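# Four arms sort stickered items into matching-color containers

## Task

Put every item into the container whose color is the same as the color of the sticker on that item.

## Robot and tools

Robots: four identical i2rt Big YAM arms named arm1, arm2, arm3 and arm4. Each has six revolute joints, a two-finger gripper and a wrist camera (arm1_cam_wrist to arm4_cam_wrist). With joints 1 and 6 at zero and the hand level and pointing forward, the wrist camera rides on top of the hand and looks toward the fingertips. The hand reaches roughly 1.0 m from the joint1 axis. Four fixed room cameras also exist: cam_room_a1, cam_room_a2, cam_room_b1, cam_room_b2.

Frame: one shared scene frame in metres, origin on the floor, +z up. Quaternions are written w, x, y, z. Feet (base_link), each facing along its own +x: arm1 x=-0.644 y=+1.377 z=+0.914 quat_wxyz=(+0.682, +0.007, +0.004, +0.731); arm2 x=-0.655 y=-0.555 z=+0.928 quat_wxyz=(+0.747, +0.002, +0.000, -0.665); arm3 x=+0.651 y=-1.332 z=+0.868 quat_wxyz=(+0.663, -0.004, -0.006, -0.748); arm4 x=+0.648 y=+0.477 z=+0.879 quat_wxyz=(+0.687, +0.001, +0.003, +0.727). The reported "hand" point lies between the finger pads, about 1 cm short of the tips. Fingers extend along the hand's +z; they open and close along its y. The printed hand position can be off, more so when the arm is far out.

move: optional keys arm1, arm2, arm3, arm4 and cameras. Each arm key holds an object for that arm only; an arm not named keeps its previous command. Inside it:
- joints: a dict of absolute targets by name. joint1_rad -2.879 to 2.879 (base yaw, positive counter-clockwise seen from above, 0 along the foot's +x); joint2_rad 0 to 3.141 (shoulder, 0 is upper arm level pointing back, positive raises it then tips forward); joint3_rad 0 to 3.019 (elbow, 0 fully folded, positive opens); joint4_rad -1.692 to 1.57 (hand pitch, positive tilts fingers up); joint5_rad -1.57 to 1.57 (sideways swing, positive to the arm's right); joint6_rad -2.094 to 2.094 (roll, positive clockwise viewed from behind the hand); gripper_m 0 to 0.093, the fingertip gap in metres. Done tolerances: ±0.045, ±0.14, ±0.09, ±0.055, ±0.03, ±0.035 rad and ±0.003 m.
- target: one list of seven numbers [x, y, z, qw, qx, qy, qz], an absolute hand pose in the scene frame (same form as the "hand" line). The hand travels in a straight line from its current hand_target toward it. When target is given, joints may contain only gripper_m, otherwise the call is refused.
- speed: top path speed in m/s, 0.002 to 0.5, default 0.25; rotation is capped at twice that value in rad/s. Only valid together with target.
All motions in one call begin together; every hand path in the call ends at the same moment, paced by the slowest. A path lasts 0.5 to 10 s and one action at most 15 s. Each control step limits the commanded pose to 100 mm and 20 degrees from the measured hand, so the hand trails, may wander, may overshoot speed near full stretch, and often settles a centimetre or more away. Paths do not avoid obstacles or other arms. Joints move at unequal rates, so joint moves can sweep wide arcs.
cameras: list of names, or "all"; omitted or null gives all, [] gives none. An unknown camera name makes the call invalid.

Results: per-robot state (joint_positions, hand, hand_target, Joint velocities, joint torques, gripper_m, statuses). The "pictures" line gives image order; images may lag the state slightly. A robot under "as last shown" was not commanded: its statuses read "not commanded" and unprinted lines are unchanged. The "move" line lists each moved robot as done or its worst status. Statuses: off_target (stopped short, may keep pushing); time_out (each joint then holds a target near where it stood and keeps pushing; on_its_own lists those still going; "held at" is the target, not the reading; send the current reading to relax it); not_followed, with "joint command not followed" or "pose unreachable", means a self/arm-collision check withheld the move, and the arm may retry until given new targets. Torques list the six arm joints, positive toward larger angles, with offsets and noise; entries 3 and 4 wrap at ±28 N m. Velocities are rad/s (gripper m/s); "within noise" means still.

Gripper: gripping a hard item at full force reads up to 0.005 m under its width (some read up to 0.002 over). Empty and closed reads 0.000 to 0.003. Full force starts about 0.005 m below the first-contact reading. To release, command well above the reading.

wait: seconds 0 to 10, plus optional cameras; commands nothing new. zoom_image: camera and region [x0, y0, x1, y1] in pixels, top-left origin, at most 504 by 504, only for cameras in the latest images. read_manual: section "licences" only. finished_scene: scene, the current scene's integer number; irreversible, and later calls in that reply apply to the next scene.

If a move or wait is refused, or a stop interrupts it, the remaining move, wait and finished_scene calls in that reply are skipped; after a merely invalid call they still run. The simulation keeps going while you think, holding the last commands.

Avoid: any hard contact between robots, including one gripper shutting on another's fingers (no state line reports robot contact, and the check can be late or ignore fingers, housings and cameras); knocking items off the work area or to the floor; dropping items, releasing while moving, slamming, or striking fixed or heavy objects. Arms keep pushing after contact. Sustained pushing, loads or outstretched poses heat motors: MOTOR HOT appears near 85 °C, and at 100 °C an OVER-TEMPERATURE FAULT drops that arm for 30 to 60 s or more; afterwards resend targets flagged limit_stop_at_motor_heat. Loose items may occasionally be nudged by outside pushes. Finish only when all items stay in place with no robot help.

Each tool is called after ">>>" by a JSON object that holds its "api" and its "payload".

## Session

>>> {"api": "move", "payload": {}}

>>> {"api": "zoom_image", "payload": {"camera": "cam_room_b1", "region": [50, 290, 450, 504]}}

>>> {"api": "zoom_image", "payload": {"camera": "cam_room_b2", "region": [150, 220, 650, 500]}}

>>> {"api": "zoom_image", "payload": {"camera": "cam_room_a1", "region": [0, 290, 400, 504]}}

>>> {"api": "zoom_image", "payload": {"camera": "cam_room_a2", "region": [180, 270, 480, 480]}}

Scene clock: 0.00 s.
Joint torques (N m): no reading
Motor temperatures (°C): arm1=[21 23 26 23 21 21 21] | arm2=[23 24 25 22 22 20 23] | arm3=[24 23 23 23 24 23 23] | arm4=[22 21 23 22 24 21 24]
Heat: arm1: hottest joint3_rad 26 °C; arm2: hottest joint3_rad 25 °C; arm3: hottest joint1_rad 24 °C; arm4: hottest joint5_rad 24 °C.
Joint velocities: within noise
arm1.joint_positions: joint1_rad=-0.168 joint2_rad=+0.560 joint3_rad=+1.361 joint4_rad=-1.410 joint5_rad=+0.240 joint6_rad=+0.692 gripper_m=+0.09396
arm1.joint_status: not commanded
arm1.hand: x=-0.5739 y=+1.5732 z=+1.4376 quat_wxyz=(-0.303, +0.280, -0.837, -0.359) (m; scene frame)
arm1.hand_target: x=-0.5739 y=+1.5706 z=+1.4504 quat_wxyz=(-0.308, +0.276, -0.832, -0.370) (m; scene frame)
arm1.hand_status: not commanded
arm2.joint_positions: joint1_rad=+0.198 joint2_rad=+0.483 joint3_rad=+1.641 joint4_rad=-1.210 joint5_rad=-0.086 joint6_rad=-0.484 gripper_m=+0.09396
arm2.joint_status: not commanded
arm2.hand: x=-0.6060 y=-0.6654 z=+1.6315 quat_wxyz=(-0.468, -0.246, -0.683, +0.505) (m; scene frame)
arm2.hand_target: x=-0.6080 y=-0.6596 z=+1.6377 quat_wxyz=(-0.472, -0.243, -0.677, +0.510) (m; scene frame)
arm2.hand_status: not commanded
arm3.joint_positions: joint1_rad=+0.130 joint2_rad=+0.645 joint3_rad=+1.695 joint4_rad=-1.138 joint5_rad=+0.075 joint6_rad=+0.392 gripper_m=+0.09396
arm3.joint_status: not commanded
arm3.hand: x=+0.6384 y=-1.5186 z=+1.5920 quat_wxyz=(-0.552, -0.621, -0.389, +0.398) (m; scene frame)
arm3.hand_target: x=+0.6384 y=-1.5137 z=+1.6002 quat_wxyz=(-0.558, -0.615, -0.384, +0.402) (m; scene frame)
arm3.hand_status: not commanded
arm4.joint_positions: joint1_rad=+0.147 joint2_rad=+0.437 joint3_rad=+1.709 joint4_rad=-1.566 joint5_rad=+0.245 joint6_rad=+0.670 gripper_m=+0.09396
arm4.joint_status: not commanded
arm4.hand: x=+0.6821 y=+0.5397 z=+1.5256 quat_wxyz=(-0.292, +0.355, -0.719, -0.522) (m; scene frame)
arm4.hand_target: x=+0.6830 y=+0.5357 z=+1.5308 quat_wxyz=(-0.294, +0.352, -0.714, -0.529) (m; scene frame)
arm4.hand_status: not commanded
pictures: arm1_cam_wrist, arm2_cam_wrist, arm3_cam_wrist, arm4_cam_wrist, cam_room_a1, cam_room_a2, cam_room_b1, cam_room_b2
Images, in order (width x height): arm1_cam_wrist 672x504, arm2_cam_wrist 672x504, arm3_cam_wrist 672x504, arm4_cam_wrist 672x504, cam_room_a1 672x504, cam_room_a2 672x504, cam_room_b1 672x504, cam_room_b2 672x504.

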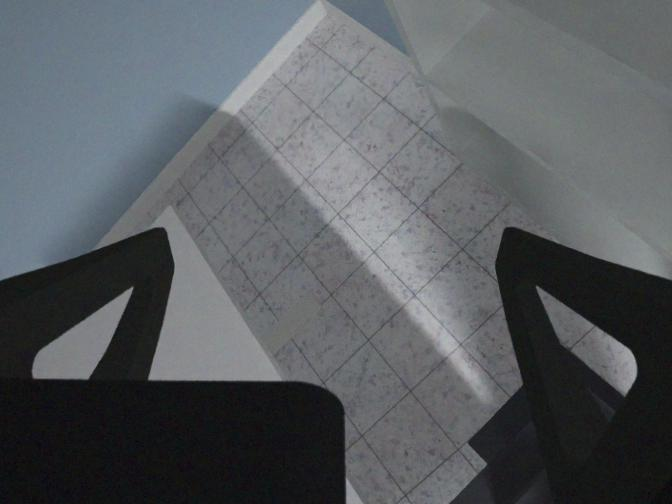

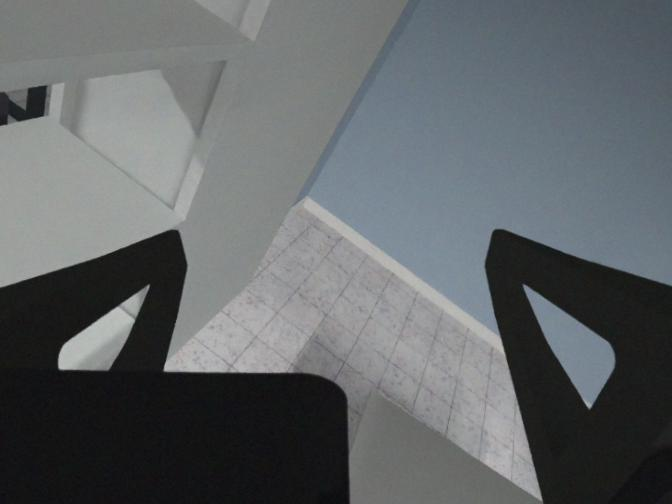

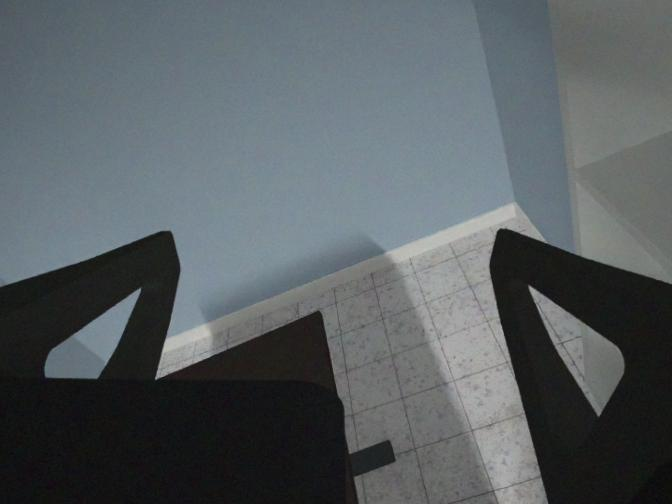

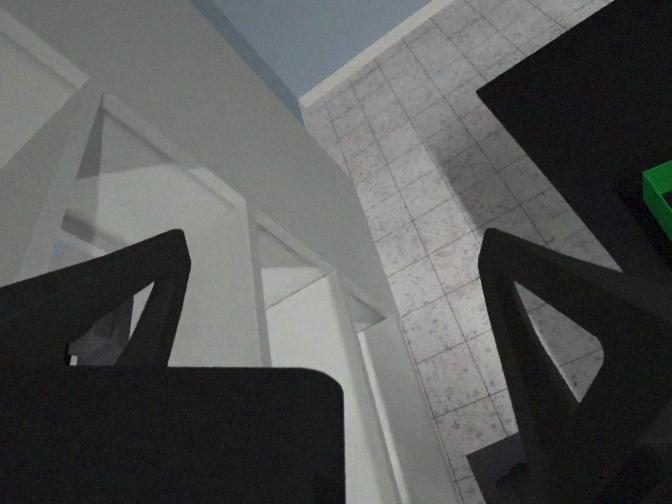

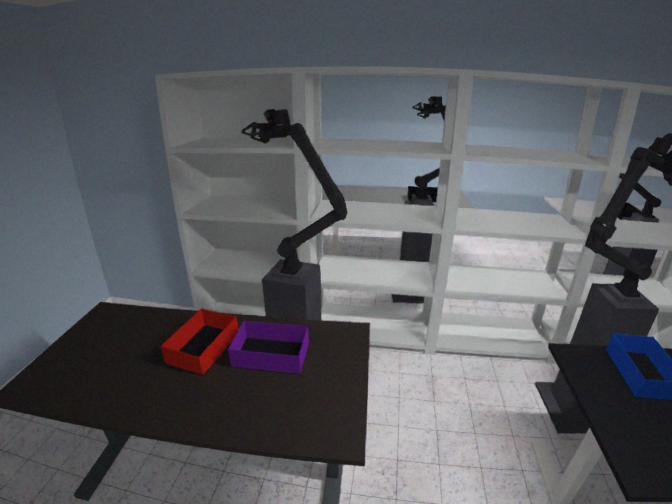

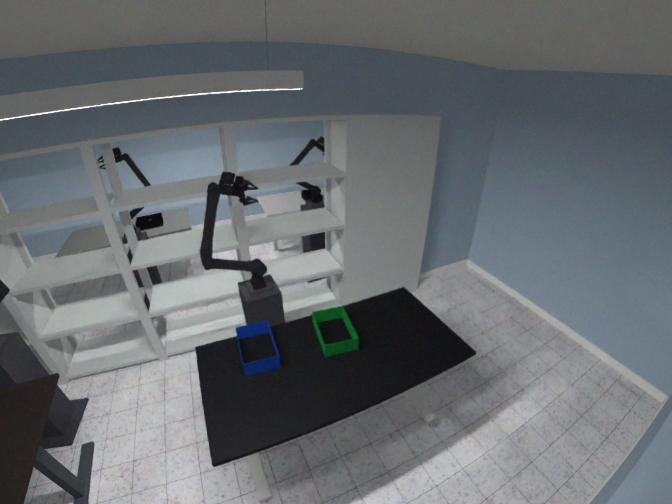

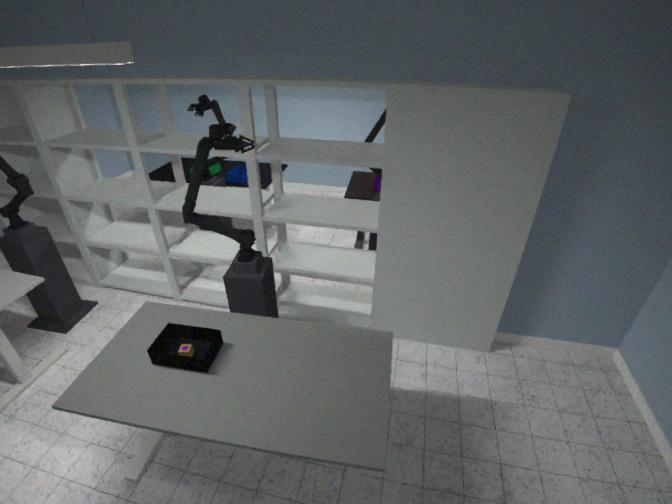

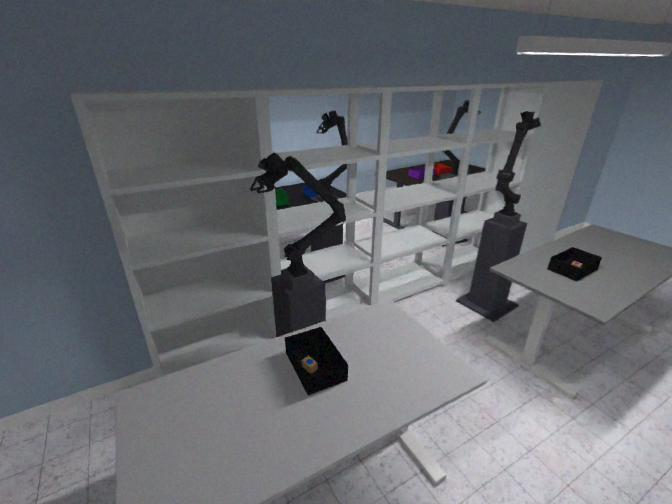

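Scaled by 1.260.

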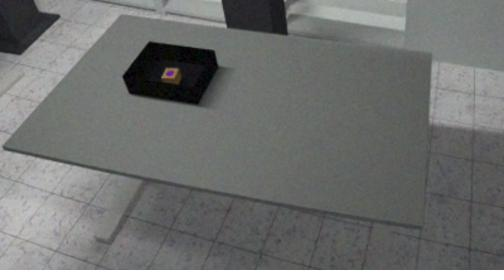

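Scaled by 1.008.

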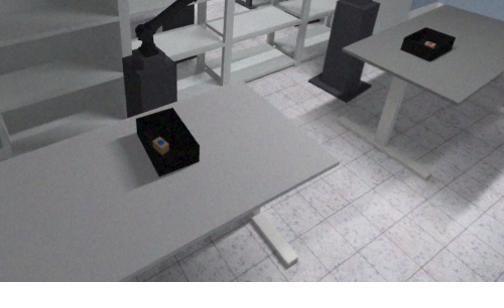

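Scaled by 1.260.

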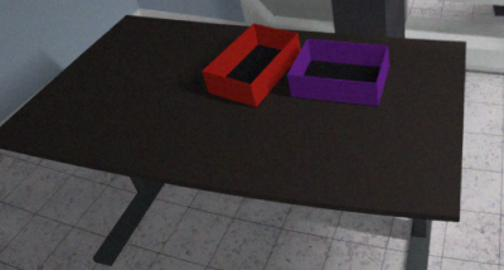

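Scaled by 1.680.

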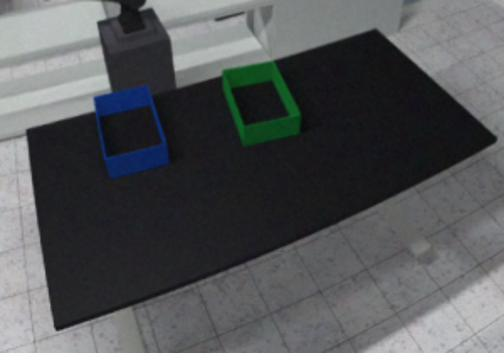

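>>> {"api": "move", "payload": {"arm1": {"joints":{"joint1_rad":1.5,"joint2_rad":1.0,"joint3_rad":1.5,"joint4_rad":-1.5,"joint5_rad":0,"joint6_rad":0}}, "arm2": {"joints":{"joint1_rad":-1.8,"joint2_rad":1.0,"joint3_rad":1.5,"joint4_rad":-1.5,"joint5_rad":0,"joint6_rad":0}}, "arm3": {"joints":{"joint1_rad":1.5,"joint2_rad":1.0,"joint3_rad":1.5,"joint4_rad":-1.5,"joint5_rad":0,"joint6_rad":0}}, "arm4": {"joints":{"joint1_rad":-1.5,"joint2_rad":1.0,"joint3_rad":1.5,"joint4_rad":-1.5,"joint5_rad":0,"joint6_rad":0}}, "cameras": ["arm1_cam_wrist","arm2_cam_wrist","arm3_cam_wrist","arm4_cam_wrist"]}}

Scene clock: 11.17 s.
Joint torques (N m): arm1=[-1.67 -2.73 12.19 1.02 0.1 -0.07] | arm2=[0.67 -7.3 11.54 1.26 -0.04 0.2] | arm3=[1.9 -4.54 10.61 0.8 0.11 -0.11] | arm4=[0.73 -5.48 10.37 0.98 0.1 -0.08]
Motor temperatures (°C): arm1=[21 23 28 23 21 21 21] | arm2=[23 24 26 22 22 20 23] | arm3=[24 23 24 23 24 23 23] | arm4=[22 21 23 22 24 21 24]
Heat: arm1: hottest joint3_rad 28 °C; arm2: hottest joint3_rad 26 °C; arm3: hottest joint1_rad 24 °C; arm4: hottest joint5_rad 24 °C.
move: arm1 done; arm2 done; arm3 done; arm4 done
Joint velocities: within noise
arm1.joint_positions: joint1_rad=+1.496 joint2_rad=+1.006 joint3_rad=+1.478 joint4_rad=-1.489 joint5_rad=-0.002 joint6_rad=+0.008 gripper_m=+0.09399
arm1.joint_status: all done
arm1.hand: x=-0.9837 y=+1.3783 z=+1.3689 quat_wxyz=(+0.000, +0.960, -0.006, -0.281) (m; scene frame)
arm1.hand_target: x=-0.9802 y=+1.3772 z=+1.3795 quat_wxyz=(-0.001, +0.957, -0.001, -0.289) (m; scene frame)
arm1.hand_status: not commanded
arm2.joint_positions: joint1_rad=-1.799 joint2_rad=+1.011 joint3_rad=+1.487 joint4_rad=-1.486 joint5_rad=+0.001 joint6_rad=-0.013 gripper_m=+0.09398
arm2.joint_status: all done
arm2.hand: x=-1.0034 y=-0.5175 z=+1.3804 quat_wxyz=(+0.019, -0.960, +0.046, +0.276) (m; scene frame)
arm2.hand_target: x=-0.9973 y=-0.5177 z=+1.3881 quat_wxyz=(+0.018, -0.958, +0.054, +0.280) (m; scene frame)
arm2.hand_status: not commanded
arm3.joint_positions: joint1_rad=+1.491 joint2_rad=+0.993 joint3_rad=+1.477 joint4_rad=-1.493 joint5_rad=-0.002 joint6_rad=+0.007 gripper_m=+0.09398
arm3.joint_status: all done
arm3.hand: x=+0.9855 y=-1.3935 z=+1.3214 quat_wxyz=(-0.277, -0.097, -0.955, +0.032) (m; scene frame)
arm3.hand_target: x=+0.9877 y=-1.3912 z=+1.3290 quat_wxyz=(-0.281, -0.090, -0.955, +0.034) (m; scene frame)
arm3.hand_status: not commanded
arm4.joint_positions: joint1_rad=-1.500 joint2_rad=+1.002 joint3_rad=+1.469 joint4_rad=-1.505 joint5_rad=+0.000 joint6_rad=+0.014 gripper_m=+0.09398
arm4.joint_status: all done
arm4.hand: x=+0.9896 y=+0.5219 z=+1.3219 quat_wxyz=(-0.260, +0.055, -0.964, -0.017) (m; scene frame)
arm4.hand_target: x=+0.9909 y=+0.5220 z=+1.3375 quat_wxyz=(-0.278, +0.061, -0.958, -0.016) (m; scene frame)
arm4.hand_status: not commanded
pictures: arm1_cam_wrist, arm2_cam_wrist, arm3_cam_wrist, arm4_cam_wrist
Images, in order (width x height): arm1_cam_wrist 672x504, arm2_cam_wrist 672x504, arm3_cam_wrist 672x504, arm4_cam_wrist 672x504.

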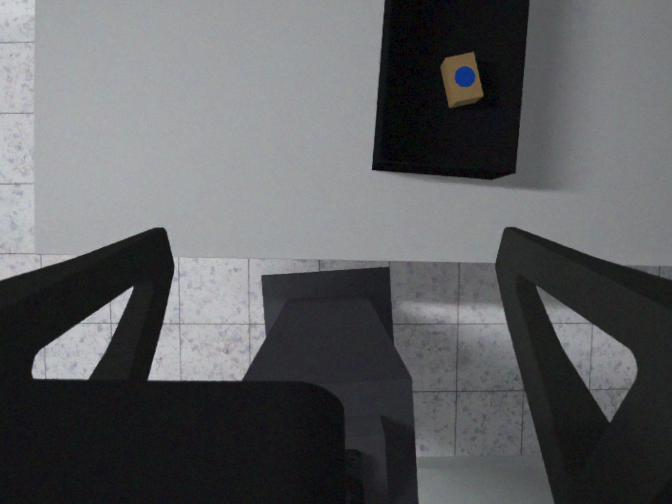

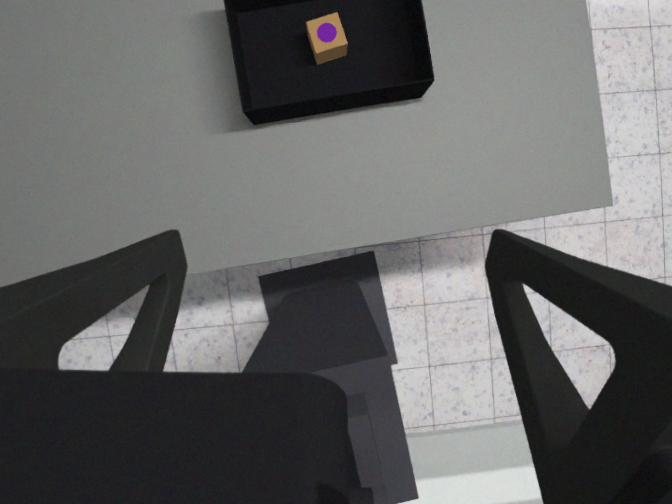

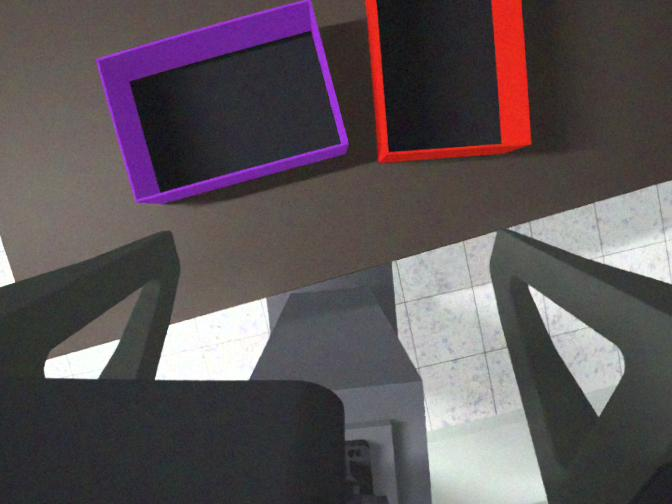

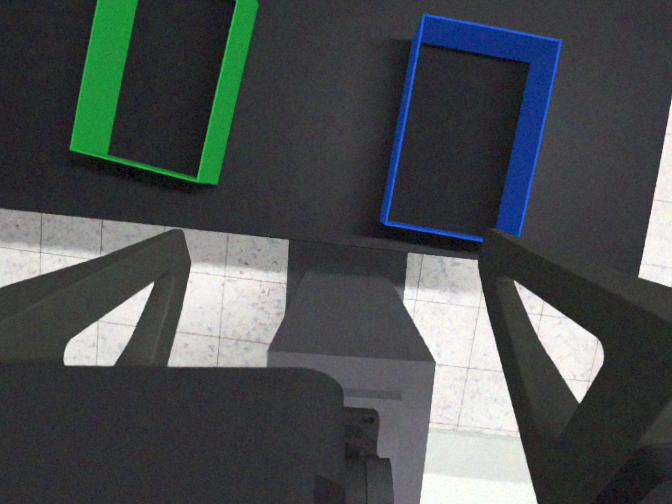

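>>> {"api": "move", "payload": {"arm1": {"target":[-1.237,1.57,0.91,-0.0152,-0.981,-0.0859,0.1733],"speed":0.4}, "arm2": {"target":[-1.309,-0.498,0.91,-0.0137,-0.982,-0.0773,0.1735],"speed":0.4}, "arm3": {"joints":{"joint1_rad":-1.97,"joint2_rad":0.7,"joint3_rad":1.3,"joint4_rad":-1.4}}, "arm4": {"joints":{"joint1_rad":0.97,"joint2_rad":0.7,"joint3_rad":1.3,"joint4_rad":-1.4}}, "cameras": ["arm1_cam_wrist","arm2_cam_wrist"]}}

Scene clock: 44.83 s.
Joint torques (N m): arm1=[-2.32 -17.14 13.27 1.14 -0.19 -0.06] | arm2=[0.56 -20.95 13.07 1.72 -0.28 -0.08] | arm3=[0.5 -1.67 8.42 1.77 -0.05 -0.11] | arm4=[0.91 -0.26 8.17 1.74 0.14 -0.07]
Motor temperatures (°C): arm1=[21 24 31 23 21 21 21] | arm2=[23 24 30 22 22 20 23] | arm3=[24 23 27 23 24 23 23] | arm4=[22 21 29 22 24 21 24]
Heat: arm1: hottest joint3_rad 31 °C; arm2: hottest joint3_rad 30 °C; arm3: hottest joint3_rad 27 °C; arm4: hottest joint3_rad 29 °C.
move: arm1 off_target; arm2 off_target; arm3 done; arm4 done
Joint velocities: within noise
arm1.joint_positions: joint1_rad=+1.147 joint2_rad=+2.012 joint3_rad=+1.326 joint4_rad=-0.669 joint5_rad=-0.171 joint6_rad=-0.501 gripper_m=+0.09399
arm1.joint_status: not commanded
arm1.hand: x=-1.2105 y=+1.5566 z=+0.8855 quat_wxyz=(+0.030, +0.986, +0.082, -0.141) (m; scene frame)
arm1.hand_target: x=-1.2353 y=+1.5695 z=+0.9110 quat_wxyz=(+0.015, +0.981, +0.086, -0.173) (m; scene frame)
arm1.hand_status: off_target (0.039 m and 4.2 deg from the pose sent, 0.558 m and 16.5 deg at the start)
arm2.joint_positions: joint1_rad=-1.799 joint2_rad=+2.047 joint3_rad=+1.401 joint4_rad=-0.636 joint5_rad=-0.090 joint6_rad=-0.237 gripper_m=+0.09398
arm2.joint_status: not commanded
arm2.hand: x=-1.2840 y=-0.5005 z=+0.8958 quat_wxyz=(-0.018, -0.986, -0.069, +0.148) (m; scene frame)
arm2.hand_target: x=-1.3077 y=-0.4980 z=+0.9107 quat_wxyz=(-0.013, -0.982, -0.077, +0.173) (m; scene frame)
arm2.hand_status: off_target (0.029 m and 3.1 deg from the pose sent, 0.561 m and 18.9 deg at the start)
arm3.joint_positions: joint1_rad=-1.959 joint2_rad=+0.708 joint3_rad=+1.301 joint4_rad=-1.410 joint5_rad=+0.002 joint6_rad=+0.005 gripper_m=+0.09402
arm3.joint_status: all done
arm3.hand: x=+0.4194 y=-1.1956 z=+1.3264 quat_wxyz=(+0.086, -0.900, +0.239, +0.354) (m; scene frame)
arm3.hand_target: x=+0.4215 y=-1.1937 z=+1.3296 quat_wxyz=(+0.091, -0.896, +0.241, +0.361) (m; scene frame)
arm3.hand_status: not commanded
arm4.joint_positions: joint1_rad=+0.967 joint2_rad=+0.701 joint3_rad=+1.296 joint4_rad=-1.414 joint5_rad=-0.002 joint6_rad=+0.012 gripper_m=+0.09402
arm4.joint_status: all done
arm4.hand: x=+0.4262 y=+0.6154 z=+1.3391 quat_wxyz=(-0.094, +0.894, -0.257, -0.356) (m; scene frame)
arm4.hand_target: x=+0.4245 y=+0.6159 z=+1.3440 quat_wxyz=(-0.099, +0.892, -0.250, -0.364) (m; scene frame)
arm4.hand_status: not commanded
pictures: arm1_cam_wrist, arm2_cam_wrist
Images, in order (width x height): arm1_cam_wrist 672x504, arm2_cam_wrist 672x504.

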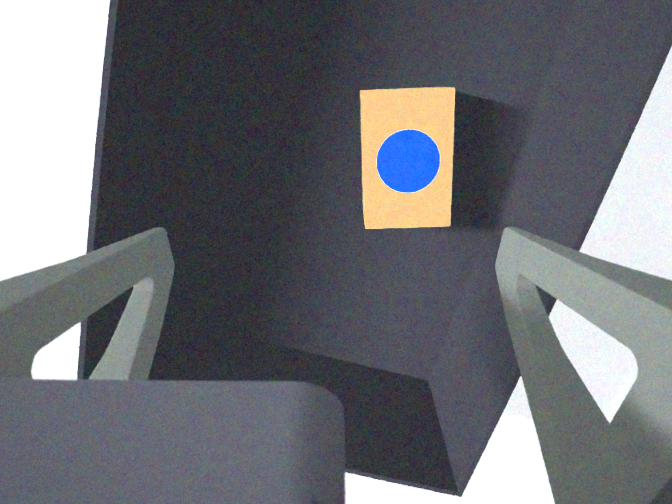

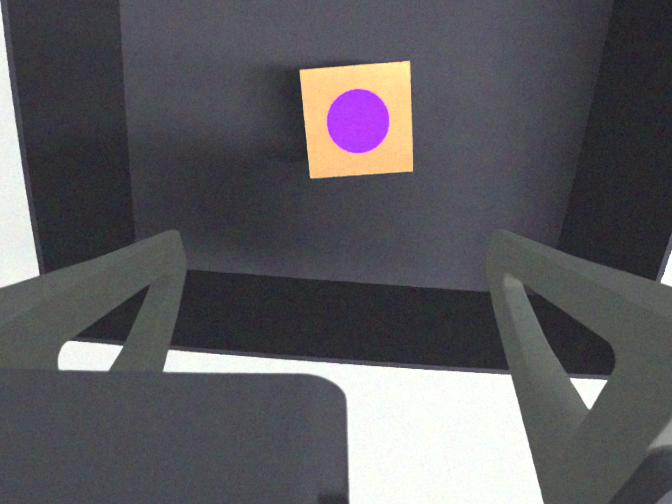

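>>> {"api": "move", "payload": {"arm1": {"target":[-1.234,1.601,0.72,-0.0152,-0.981,-0.0859,0.1733],"joints":{"gripper_m":0.074},"speed":0.2}, "arm2": {"target":[-1.323,-0.495,0.755,-0.0137,-0.982,-0.0773,0.1735],"speed":0.2}, "cameras": ["arm1_cam_wrist","arm2_cam_wrist"]}}

Scene clock: 64.73 s.
Joint torques (N m): arm1=[-2.9 -14.92 9.72 1.4 -0.08 -0.09] | arm2=[0.62 -21.25 10.95 2.04 -0.28 -0.08] | arm3=[0.62 -1.55 8.36 1.8 -0.05 -0.1] | arm4=[1.26 -0.56 8.34 1.65 0.16 -0.07]
Motor temperatures (°C): arm1=[21 25 32 23 21 21 21] | arm2=[23 25 30 22 22 20 23] | arm3=[24 23 28 23 24 23 23] | arm4=[22 21 30 22 24 21 24]
Heat: arm1: hottest joint3_rad 32 °C; arm2: hottest joint3_rad 30 °C; arm3: hottest joint3_rad 28 °C; arm4: hottest joint3_rad 30 °C.
move: arm1 off_target; arm2 off_target
Joint velocities: within noise
arm1.joint_positions: joint1_rad=+1.100 joint2_rad=+2.335 joint3_rad=+1.375 joint4_rad=-0.346 joint5_rad=-0.189 joint6_rad=-0.550 gripper_m=+0.07402
arm1.joint_status: all done
arm1.hand: x=-1.2260 y=+1.5893 z=+0.7312 quat_wxyz=(+0.021, +0.982, +0.086, -0.167) (m; scene frame)
arm1.hand_target: x=-1.2331 y=+1.6007 z=+0.7204 quat_wxyz=(+0.015, +0.981, +0.086, -0.173) (m; scene frame)
arm1.hand_status: off_target (0.018 m and 1.0 deg from the pose sent, 0.173 m and 4.2 deg at the start)
arm2.joint_positions: joint1_rad=-1.799 joint2_rad=+2.332 joint3_rad=+1.455 joint4_rad=-0.391 joint5_rad=-0.091 joint6_rad=-0.238 gripper_m=+0.09398
arm2.joint_status: not commanded
arm2.hand: x=-1.3029 y=-0.4980 z=+0.7555 quat_wxyz=(-0.016, -0.985, -0.070, +0.156) (m; scene frame)
arm2.hand_target: x=-1.3220 y=-0.4949 z=+0.7556 quat_wxyz=(-0.013, -0.982, -0.077, +0.173) (m; scene frame)
arm2.hand_status: off_target (0.020 m and 2.3 deg from the pose sent, 0.146 m and 3.1 deg at the start)
arm3, arm4: as last shown
arm3.hand: x=+0.4195 y=-1.1957 z=+1.3265 quat_wxyz=(+0.086, -0.900, +0.239, +0.354) (m; scene frame)
arm3.hand_target: x=+0.4216 y=-1.1937 z=+1.3297 quat_wxyz=(+0.091, -0.896, +0.241, +0.361) (m; scene frame)
pictures: arm1_cam_wrist, arm2_cam_wrist
Images, in order (width x height): arm1_cam_wrist 672x504, arm2_cam_wrist 672x504.

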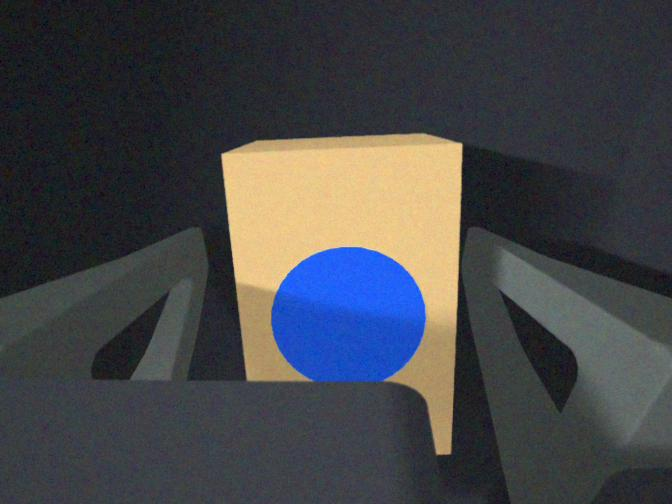

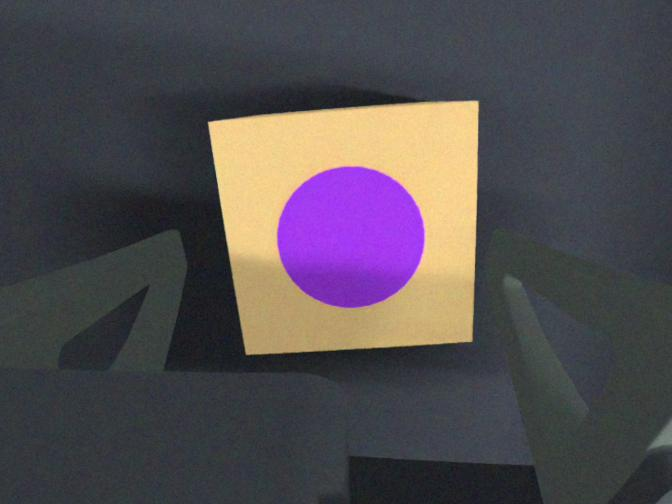

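>>> {"api": "move", "payload": {"arm1": {"joints":{"gripper_m":0.036}}, "arm2": {"joints":{"gripper_m":0.042}}, "cameras": ["arm1_cam_wrist","arm2_cam_wrist"]}}

Scene clock: 68.00 s.
Joint torques (N m): arm1=[-2.37 -14.97 9.72 1.47 -0.01 -0.09] | arm2=[0.56 -21.25 10.88 2.02 -0.23 -0.06] | arm3=[0.67 -1.67 8.4 1.76 -0.05 -0.1] | arm4=[0.91 -0.5 8.28 1.63 0.15 -0.1]
Motor temperatures (°C): arm1=[21 25 32 23 21 21 21] | arm2=[23 26 31 22 22 20 23] | arm3=[24 23 28 23 24 23 23] | arm4=[22 21 30 22 24 21 24]
Heat: arm1: hottest joint3_rad 32 °C; arm2: hottest joint3_rad 31 °C; arm3: hottest joint3_rad 28 °C; arm4: hottest joint3_rad 30 °C.
move: arm1 off_target; arm2 off_target
Joint velocities: within noise
arm1.joint_positions: joint1_rad=+1.100 joint2_rad=+2.336 joint3_rad=+1.376 joint4_rad=-0.343 joint5_rad=-0.190 joint6_rad=-0.552 gripper_m=+0.04376
arm1.joint_status: gripper_m off_target (ended at +0.04380, target +0.03600)
arm1.hand: x=-1.2273 y=+1.5898 z=+0.7314 quat_wxyz=(+0.020, +0.982, +0.087, -0.169) (m; scene frame)
arm1.hand_target: x=-1.2333 y=+1.6007 z=+0.7205 quat_wxyz=(+0.015, +0.981, +0.086, -0.173) (m; scene frame)
arm1.hand_status: not commanded
arm2.joint_positions: joint1_rad=-1.799 joint2_rad=+2.332 joint3_rad=+1.456 joint4_rad=-0.390 joint5_rad=-0.092 joint6_rad=-0.240 gripper_m=+0.05300
arm2.joint_status: gripper_m off_target (ended at +0.05302, target +0.04200)
arm2.hand: x=-1.3036 y=-0.4982 z=+0.7559 quat_wxyz=(-0.017, -0.985, -0.071, +0.156) (m; scene frame)
arm2.hand_target: x=-1.3220 y=-0.4949 z=+0.7556 quat_wxyz=(-0.013, -0.982, -0.077, +0.173) (m; scene frame)
arm2.hand_status: not commanded
arm3, arm4: as last shown
arm3.hand_target: x=+0.4216 y=-1.1937 z=+1.3296 quat_wxyz=(+0.091, -0.896, +0.241, +0.361) (m; scene frame)
pictures: arm1_cam_wrist, arm2_cam_wrist
Images, in order (width x height): arm1_cam_wrist 672x504, arm2_cam_wrist 672x504.

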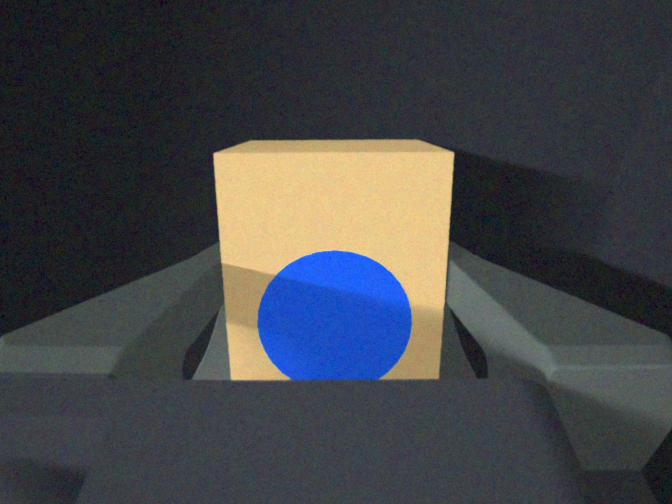

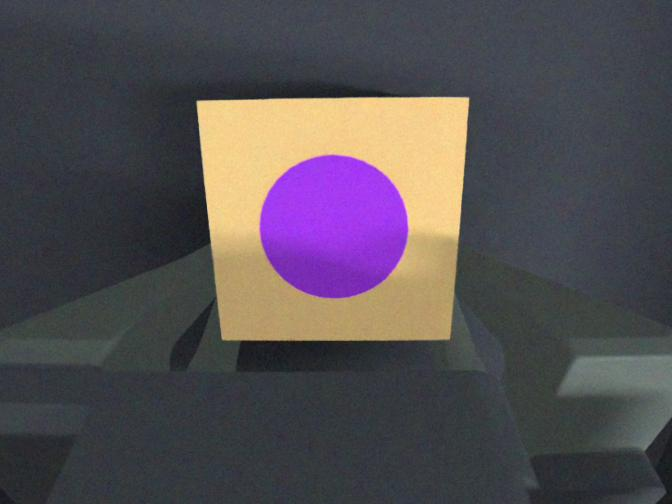

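>>> {"api": "move", "payload": {"arm1": {"target":[-1.10,1.53,1.06,-0.0152,-0.981,-0.0859,0.1733],"speed":0.4}, "arm2": {"target":[-1.17,-0.51,1.06,-0.0137,-0.982,-0.0773,0.1735],"speed":0.4}, "cameras": []}}

>>> {"api": "move", "payload": {"arm1": {"joints":{"joint1_rad":-2.25,"joint2_rad":0.9,"joint3_rad":1.4,"joint4_rad":-1.65,"joint5_rad":0,"joint6_rad":0}}, "arm2": {"joints":{"joint1_rad":0.9,"joint2_rad":0.9,"joint3_rad":1.4,"joint4_rad":-1.65,"joint5_rad":0,"joint6_rad":0}}, "cameras": ["arm1_cam_wrist","arm2_cam_wrist"]}}

>>> {"api": "move", "payload": {"arm1": {"target":[-0.30,1.11,1.14,0.165,0.312,0.934,-0.055],"speed":0.4}, "arm2": {"target":[-0.30,-0.78,1.14,0.1673,0.2715,0.9467,-0.048],"speed":0.4}, "cameras": []}}

>>> {"api": "move", "payload": {"arm1": {"target":[-0.06,0.937,1.08,0.165,0.312,0.934,-0.055],"speed":0.3}, "arm2": {"target":[-0.06,-0.93,1.10,0.1673,0.2715,0.9467,-0.048],"speed":0.3}, "cameras": ["cam_room_a1","cam_room_a2"]}}

Scene clock: 84.83 s.
Joint torques (N m): arm1=[-1.08 -8.76 11.34 0.57 -0.09 0.1] | arm2=[-0.09 -14.15 9.73 1.02 -0.29 -0.09] | arm3=[0.56 -1.67 8.35 1.8 -0.05 -0.11] | arm4=[1.32 -0.67 8.36 1.58 0.15 -0.07]
Motor temperatures (°C): arm1=[21 26 31 23 21 21 22] | arm2=[23 27 30 22 22 20 23] | arm3=[24 23 28 23 24 23 23] | arm4=[22 21 31 22 24 21 24]
Heat: arm1: hottest joint3_rad 31 °C; arm2: hottest joint3_rad 30 °C; arm3: hottest joint3_rad 28 °C; arm4: hottest joint3_rad 31 °C.
move: arm1 done; arm2 off_target
Joint velocities: within noise
arm1.joint_positions: joint1_rad=+1.106 joint2_rad=+1.479 joint3_rad=+1.103 joint4_rad=-0.901 joint5_rad=-0.181 joint6_rad=-0.542 gripper_m=+0.04376
arm1.joint_status: not commanded
arm1.hand: x=-1.0970 y=+1.5338 z=+1.0602 quat_wxyz=(+0.012, +0.980, +0.086, -0.178) (m; scene frame)
arm1.hand_target: x=-1.1000 y=+1.5300 z=+1.0601 quat_wxyz=(+0.015, +0.981, +0.086, -0.174) (m; scene frame)
arm1.hand_status: done (0.005 m and 0.6 deg from the pose sent, 0.357 m and 0.8 deg at the start)
arm2.joint_positions: joint1_rad=-1.799 joint2_rad=+1.534 joint3_rad=+1.167 joint4_rad=-0.831 joint5_rad=-0.094 joint6_rad=-0.245 gripper_m=+0.05300
arm2.joint_status: not commanded
arm2.hand: x=-1.1763 y=-0.5135 z=+1.0715 quat_wxyz=(-0.011, -0.979, -0.075, +0.189) (m; scene frame)
arm2.hand_target: x=-1.1700 y=-0.5100 z=+1.0602 quat_wxyz=(-0.014, -0.982, -0.077, +0.174) (m; scene frame)
arm2.hand_status: off_target (0.014 m and 1.9 deg from the pose sent, 0.332 m and 2.1 deg at the start)
arm3, arm4: as last shown
pictures: none
No camera images: "cameras" was empty.

Scene clock: 87.30 s.
Joint torques (N m): arm1=[-1.85 -2.37 11.4 0.57 -0.03 0.11] | arm2=[1.03 -5.66 11.47 1.09 0.09 0.2] | arm3=[0.56 -1.61 8.38 1.78 -0.05 -0.1] | arm4=[1.03 -0.09 8.29 1.55 0.11 -0.07]
Motor temperatures (°C): arm1=[21 26 31 23 21 21 22] | arm2=[23 27 31 22 22 20 24] | arm3=[24 23 28 23 24 23 23] | arm4=[22 21 31 22 24 21 24]
Heat: arm1: hottest joint3_rad 31 °C; arm2: hottest joint3_rad 31 °C; arm3: hottest joint3_rad 28 °C; arm4: hottest joint3_rad 31 °C.
move: arm1 done; arm2 done
Joint velocities: within noise
arm1.joint_positions: joint1_rad=-2.245 joint2_rad=+0.914 joint3_rad=+1.387 joint4_rad=-1.640 joint5_rad=+0.002 joint6_rad=-0.007 gripper_m=+0.04383
arm1.joint_status: all done
arm1.hand: x=-0.4060 y=+1.2154 z=+1.3279 quat_wxyz=(-0.183, -0.289, -0.938, +0.062) (m; scene frame)
arm1.hand_target: x=-0.4111 y=+1.2176 z=+1.3361 quat_wxyz=(-0.191, -0.294, -0.934, +0.064) (m; scene frame)
arm1.hand_status: not commanded
arm2.joint_positions: joint1_rad=+0.897 joint2_rad=+0.913 joint3_rad=+1.385 joint4_rad=-1.638 joint5_rad=-0.003 joint6_rad=-0.013 gripper_m=+0.05298
arm2.joint_status: all done
arm2.hand: x=-0.4166 y=-0.7057 z=+1.3454 quat_wxyz=(-0.194, -0.263, -0.944, +0.054) (m; scene frame)
arm2.hand_target: x=-0.4213 y=-0.7022 z=+1.3543 quat_wxyz=(-0.201, -0.268, -0.941, +0.055) (m; scene frame)
arm2.hand_status: not commanded
arm3, arm4: as last shown
pictures: arm1_cam_wrist, arm2_cam_wrist
Images, in order (width x height): arm1_cam_wrist 672x504, arm2_cam_wrist 672x504.

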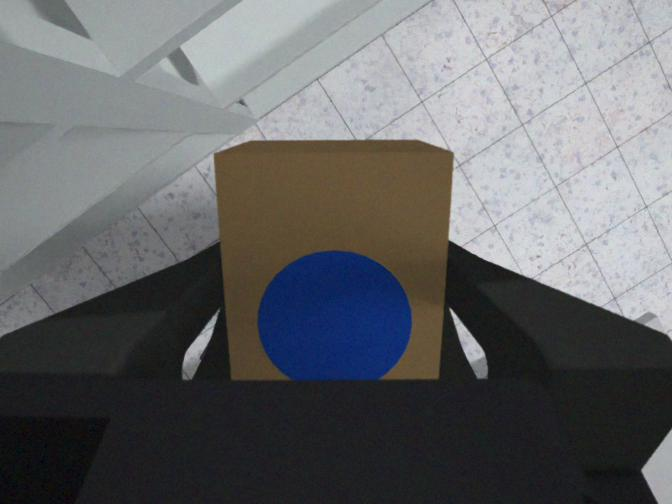

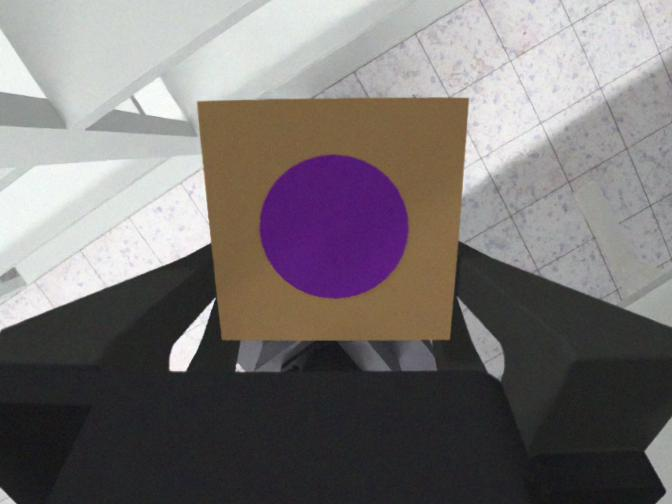

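Scene clock: 88.67 s.
Joint torques (N m): arm1=[-2.73 -8.35 11.97 1.43 -0.03 -0.08] | arm2=[0.62 -11.34 10.88 2.17 0.15 0.17] | arm3=[0.5 -1.61 8.31 1.83 -0.05 -0.09] | arm4=[1.14 -0.21 8.25 1.69 0.12 -0.08]
Motor temperatures (°C): arm1=[21 26 31 23 21 21 22] | arm2=[23 26 31 22 22 20 24] | arm3=[24 23 28 23 24 23 23] | arm4=[22 21 31 22 24 21 24]
Heat: arm1: hottest joint3_rad 31 °C; arm2: hottest joint3_rad 31 °C; arm3: hottest joint3_rad 28 °C; arm4: hottest joint3_rad 31 °C.
move: arm1 off_target; arm2 done
Joint velocities: within noise
arm1.joint_positions: joint1_rad=-2.300 joint2_rad=+1.261 joint3_rad=+1.109 joint4_rad=-1.101 joint5_rad=-0.014 joint6_rad=-0.013 gripper_m=+0.04383
arm1.joint_status: not commanded
arm1.hand: x=-0.3026 y=+1.1168 z=+1.1264 quat_wxyz=(-0.144, -0.313, -0.938, +0.047) (m; scene frame)
arm1.hand_target: x=-0.3002 y=+1.1101 z=+1.1402 quat_wxyz=(-0.165, -0.312, -0.934, +0.055) (m; scene frame)
arm1.hand_status: off_target (0.015 m and 2.6 deg from the pose sent, 0.240 m and 3.5 deg at the start)
arm2.joint_positions: joint1_rad=+0.897 joint2_rad=+1.238 joint3_rad=+1.059 joint4_rad=-1.069 joint5_rad=-0.001 joint6_rad=-0.013 gripper_m=+0.05298
arm2.joint_status: not commanded
arm2.hand: x=-0.3020 y=-0.7766 z=+1.1352 quat_wxyz=(-0.154, -0.266, -0.951, +0.043) (m; scene frame)
arm2.hand_target: x=-0.3001 y=-0.7800 z=+1.1400 quat_wxyz=(-0.167, -0.272, -0.947, +0.048) (m; scene frame)
arm2.hand_status: done (0.006 m and 1.8 deg from the pose sent, 0.248 m and 3.2 deg at the start)
arm3, arm4: as last shown
pictures: none
No camera images: "cameras" was empty.

Scene clock: 90.43 s.
Joint torques (N m): arm1=[-1.2 -19.84 16.87 0.42 0.05 0.11] | arm2=[0.62 -21.66 16.43 0.81 0.14 0.18] | arm3=[0.44 -1.55 8.38 1.83 -0.05 -0.11] | arm4=[0.79 -0.15 8.28 1.54 0.13 -0.06]
Motor temperatures (°C): arm1=[21 26 32 23 21 21 22] | arm2=[23 26 31 22 22 20 24] | arm3=[24 23 28 23 24 23 23] | arm4=[22 21 31 22 24 21 24]
Heat: arm1: hottest joint3_rad 32 °C; arm2: hottest joint3_rad 31 °C; arm3: hottest joint3_rad 28 °C; arm4: hottest joint3_rad 31 °C.
move: arm1 off_target; arm2 off_target
Joint velocities: within noise
arm1.joint_positions: joint1_rad=-2.300 joint2_rad=+2.058 joint3_rad=+1.915 joint4_rad=-1.125 joint5_rad=-0.011 joint6_rad=-0.010 gripper_m=+0.04383
arm1.joint_status: not commanded
arm1.hand: x=-0.0793 y=+0.9420 z=+1.0457 quat_wxyz=(-0.136, -0.315, -0.938, +0.046) (m; scene frame)
arm1.hand_target: x=-0.0618 y=+0.9383 z=+1.0801 quat_wxyz=(-0.166, -0.312, -0.934, +0.055) (m; scene frame)
arm1.hand_status: off_target (0.040 m and 3.6 deg from the pose sent, 0.306 m and 2.7 deg at the start)
arm2.joint_positions: joint1_rad=+0.897 joint2_rad=+1.974 joint3_rad=+1.805 joint4_rad=-1.090 joint5_rad=-0.001 joint6_rad=-0.013 gripper_m=+0.05298
arm2.joint_status: not commanded
arm2.hand: x=-0.0739 y=-0.9186 z=+1.0796 quat_wxyz=(-0.149, -0.266, -0.951, +0.041) (m; scene frame)
arm2.hand_target: x=-0.0613 y=-0.9294 z=+1.1003 quat_wxyz=(-0.168, -0.271, -0.946, +0.048) (m; scene frame)
arm2.hand_status: off_target (0.027 m and 2.4 deg from the pose sent, 0.289 m and 1.8 deg at the start)
arm3, arm4: as last shown
pictures: cam_room_a1, cam_room_a2
Images, in order (width x height): cam_room_a1 672x504, cam_room_a2 672x504.

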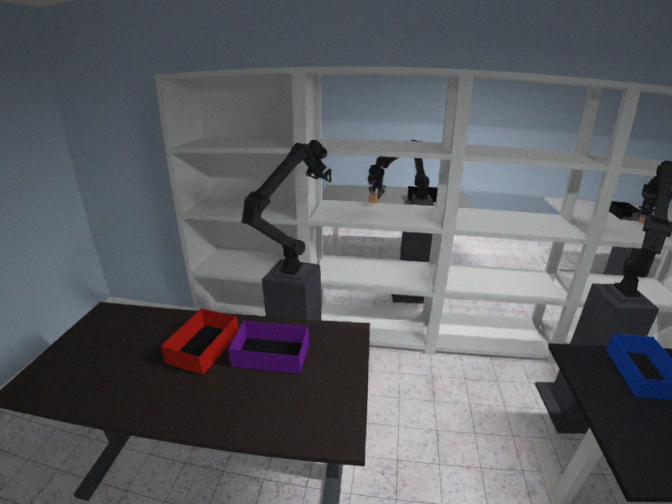

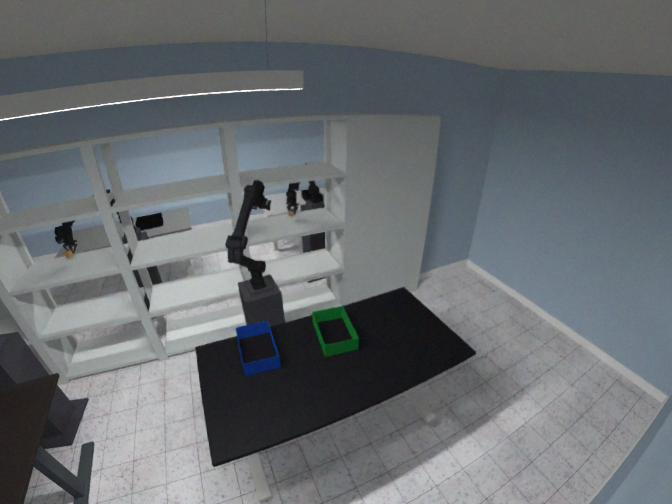

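>>> {"api": "move", "payload": {"arm1": {"target":[-0.055,0.935,0.997,0.165,0.312,0.934,-0.055],"speed":0.1}, "arm2": {"target":[-0.06,-0.93,1.02,0.1673,0.2715,0.9467,-0.048],"speed":0.1}, "cameras": ["cam_room_a1","cam_room_a2"]}}

>>> {"api": "zoom_image", "payload": {"camera": "cam_room_a2", "region": [250, 170, 330, 230]}}

>>> {"api": "zoom_image", "payload": {"camera": "cam_room_a1", "region": [330, 140, 450, 220]}}

Scene clock: 97.23 s.
Joint torques (N m): arm1=[-1.03 -18.2 11.41 1.46 0.04 0.12] | arm2=[0.73 -21.6 10.39 2.26 0.14 0.17] | arm3=[0.44 -1.49 8.34 1.78 -0.05 -0.1] | arm4=[1.2 -0.79 8.23 1.58 0.15 -0.09]
Motor temperatures (°C): arm1=[21 26 32 23 21 21 22] | arm2=[23 26 31 22 22 20 24] | arm3=[24 23 28 23 24 23 23] | arm4=[22 21 31 22 24 21 24]
Heat: arm1: hottest joint3_rad 32 °C; arm2: hottest joint3_rad 31 °C; arm3: hottest joint3_rad 28 °C; arm4: hottest joint3_rad 31 °C.
move: arm1 done; arm2 off_target
Joint velocities: within noise
arm1.joint_positions: joint1_rad=-2.297 joint2_rad=+2.105 joint3_rad=+1.865 joint4_rad=-0.974 joint5_rad=-0.008 joint6_rad=-0.005 gripper_m=+0.04383
arm1.joint_status: not commanded
arm1.hand: x=-0.0633 y=+0.9313 z=+1.0023 quat_wxyz=(-0.161, -0.315, -0.934, +0.055) (m; scene frame)
arm1.hand_target: x=-0.0551 y=+0.9352 z=+0.9970 quat_wxyz=(-0.165, -0.312, -0.934, +0.055) (m; scene frame)
arm1.hand_status: done (0.010 m and 0.5 deg from the pose sent, 0.055 m and 3.5 deg at the start)
arm2.joint_positions: joint1_rad=+0.897 joint2_rad=+2.019 joint3_rad=+1.743 joint4_rad=-0.940 joint5_rad=-0.001 joint6_rad=-0.013 gripper_m=+0.05298
arm2.joint_status: not commanded
arm2.hand: x=-0.0608 y=-0.9265 z=+1.0338 quat_wxyz=(-0.170, -0.265, -0.948, +0.048) (m; scene frame)
arm2.hand_target: x=-0.0604 y=-0.9299 z=+1.0200 quat_wxyz=(-0.167, -0.271, -0.947, +0.048) (m; scene frame)
arm2.hand_status: off_target (0.014 m and 0.8 deg from the pose sent, 0.062 m and 2.4 deg at the start)
arm3, arm4: as last shown
pictures: cam_room_a1, cam_room_a2
Images, in order (width x height): cam_room_a1 672x504, cam_room_a2 672x504.

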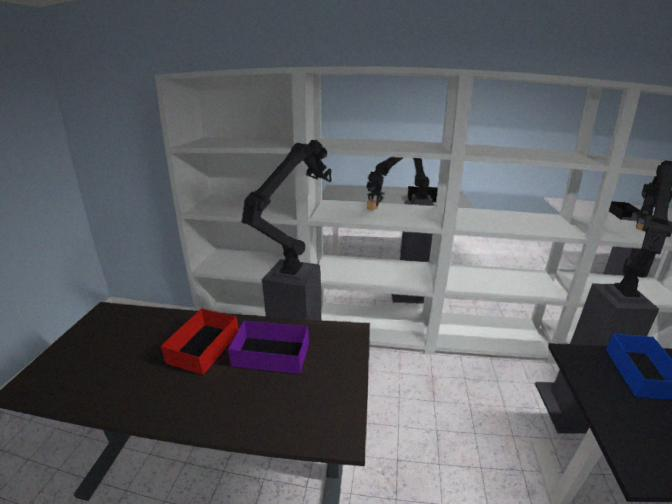

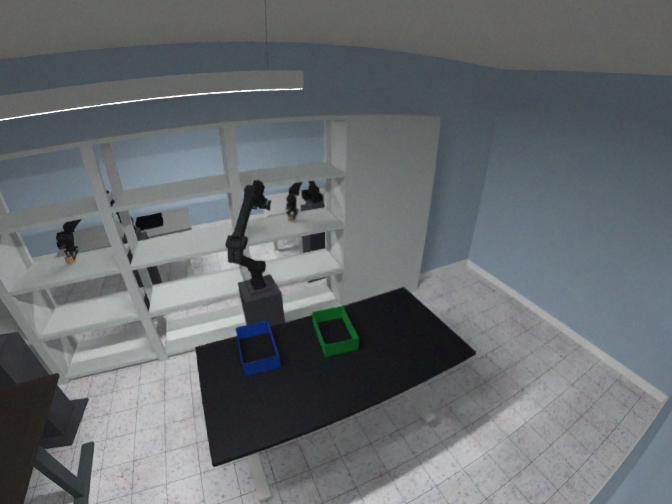

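Scaled by 6.300.

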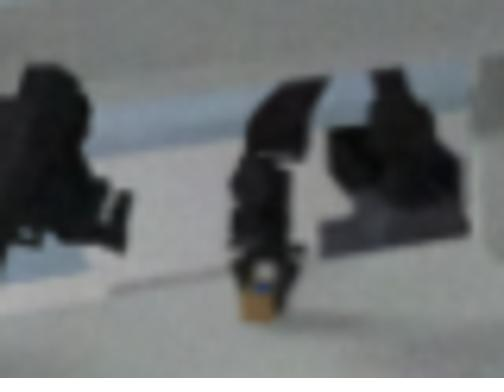

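Scaled by 4.200.

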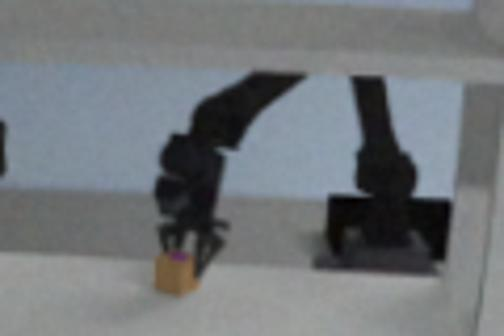

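>>> {"api": "move", "payload": {"arm1": {"target":[-0.055,0.935,0.988,0.165,0.312,0.934,-0.055],"speed":0.06}, "arm2": {"target":[-0.06,-0.93,1.006,0.1673,0.2715,0.9467,-0.048],"speed":0.06}, "cameras": []}}

Scene clock: 101.83 s.
Joint torques (N m): arm1=[-0.44 -17.73 10.35 1.61 0.05 0.08] | arm2=[0.56 -20.78 9.84 2.29 0.14 0.17] | arm3=[0.26 -1.55 8.36 1.81 -0.05 -0.11] | arm4=[1.03 -0.44 8.2 1.62 0.15 -0.07]
Motor temperatures (°C): arm1=[21 26 32 23 21 21 22] | arm2=[23 27 31 22 22 20 24] | arm3=[24 23 28 23 24 23 23] | arm4=[22 21 31 22 24 21 24]
Heat: arm1: hottest joint3_rad 32 °C; arm2: hottest joint3_rad 31 °C; arm3: hottest joint3_rad 28 °C; arm4: hottest joint3_rad 31 °C.
move: arm1 off_target; arm2 off_target
Joint velocities: within noise
arm1.joint_positions: joint1_rad=-2.297 joint2_rad=+2.105 joint3_rad=+1.861 joint4_rad=-0.960 joint5_rad=-0.008 joint6_rad=-0.005 gripper_m=+0.04383
arm1.joint_status: not commanded
arm1.hand: x=-0.0616 y=+0.9301 z=+1.0019 quat_wxyz=(-0.166, -0.314, -0.933, +0.057) (m; scene frame)
arm1.hand_target: x=-0.0553 y=+0.9352 z=+0.9881 quat_wxyz=(-0.165, -0.312, -0.934, +0.055) (m; scene frame)
arm1.hand_status: off_target (0.016 m and 0.4 deg from the pose sent, 0.017 m and 0.5 deg at the start)
arm2.joint_positions: joint1_rad=+0.897 joint2_rad=+2.020 joint3_rad=+1.728 joint4_rad=-0.910 joint5_rad=-0.001 joint6_rad=-0.013 gripper_m=+0.05298
arm2.joint_status: not commanded
arm2.hand: x=-0.0590 y=-0.9276 z=+1.0292 quat_wxyz=(-0.177, -0.265, -0.947, +0.050) (m; scene frame)
arm2.hand_target: x=-0.0607 y=-0.9297 z=+1.0063 quat_wxyz=(-0.167, -0.271, -0.947, +0.048) (m; scene frame)
arm2.hand_status: off_target (0.023 m and 1.4 deg from the pose sent, 0.028 m and 0.8 deg at the start)
arm3.joint_positions: joint1_rad=-1.959 joint2_rad=+0.708 joint3_rad=+1.301 joint4_rad=-1.410 joint5_rad=+0.002 joint6_rad=+0.005 gripper_m=+0.09402
arm3.joint_status: not commanded
arm3.hand: x=+0.4195 y=-1.1957 z=+1.3265 quat_wxyz=(+0.086, -0.900, +0.239, +0.354) (m; scene frame)
arm3.hand_target: x=+0.4216 y=-1.1937 z=+1.3296 quat_wxyz=(+0.091, -0.896, +0.241, +0.361) (m; scene frame)
arm3.hand_status: not commanded
arm4.joint_positions: joint1_rad=+0.967 joint2_rad=+0.701 joint3_rad=+1.296 joint4_rad=-1.414 joint5_rad=-0.002 joint6_rad=+0.012 gripper_m=+0.09402
arm4.joint_status: not commanded
arm4.hand: x=+0.4262 y=+0.6154 z=+1.3391 quat_wxyz=(-0.094, +0.894, -0.257, -0.356) (m; scene frame)
arm4.hand_target: x=+0.4245 y=+0.6159 z=+1.3440 quat_wxyz=(-0.099, +0.892, -0.250, -0.364) (m; scene frame)
arm4.hand_status: not commanded
pictures: none
No camera images: "cameras" was empty.


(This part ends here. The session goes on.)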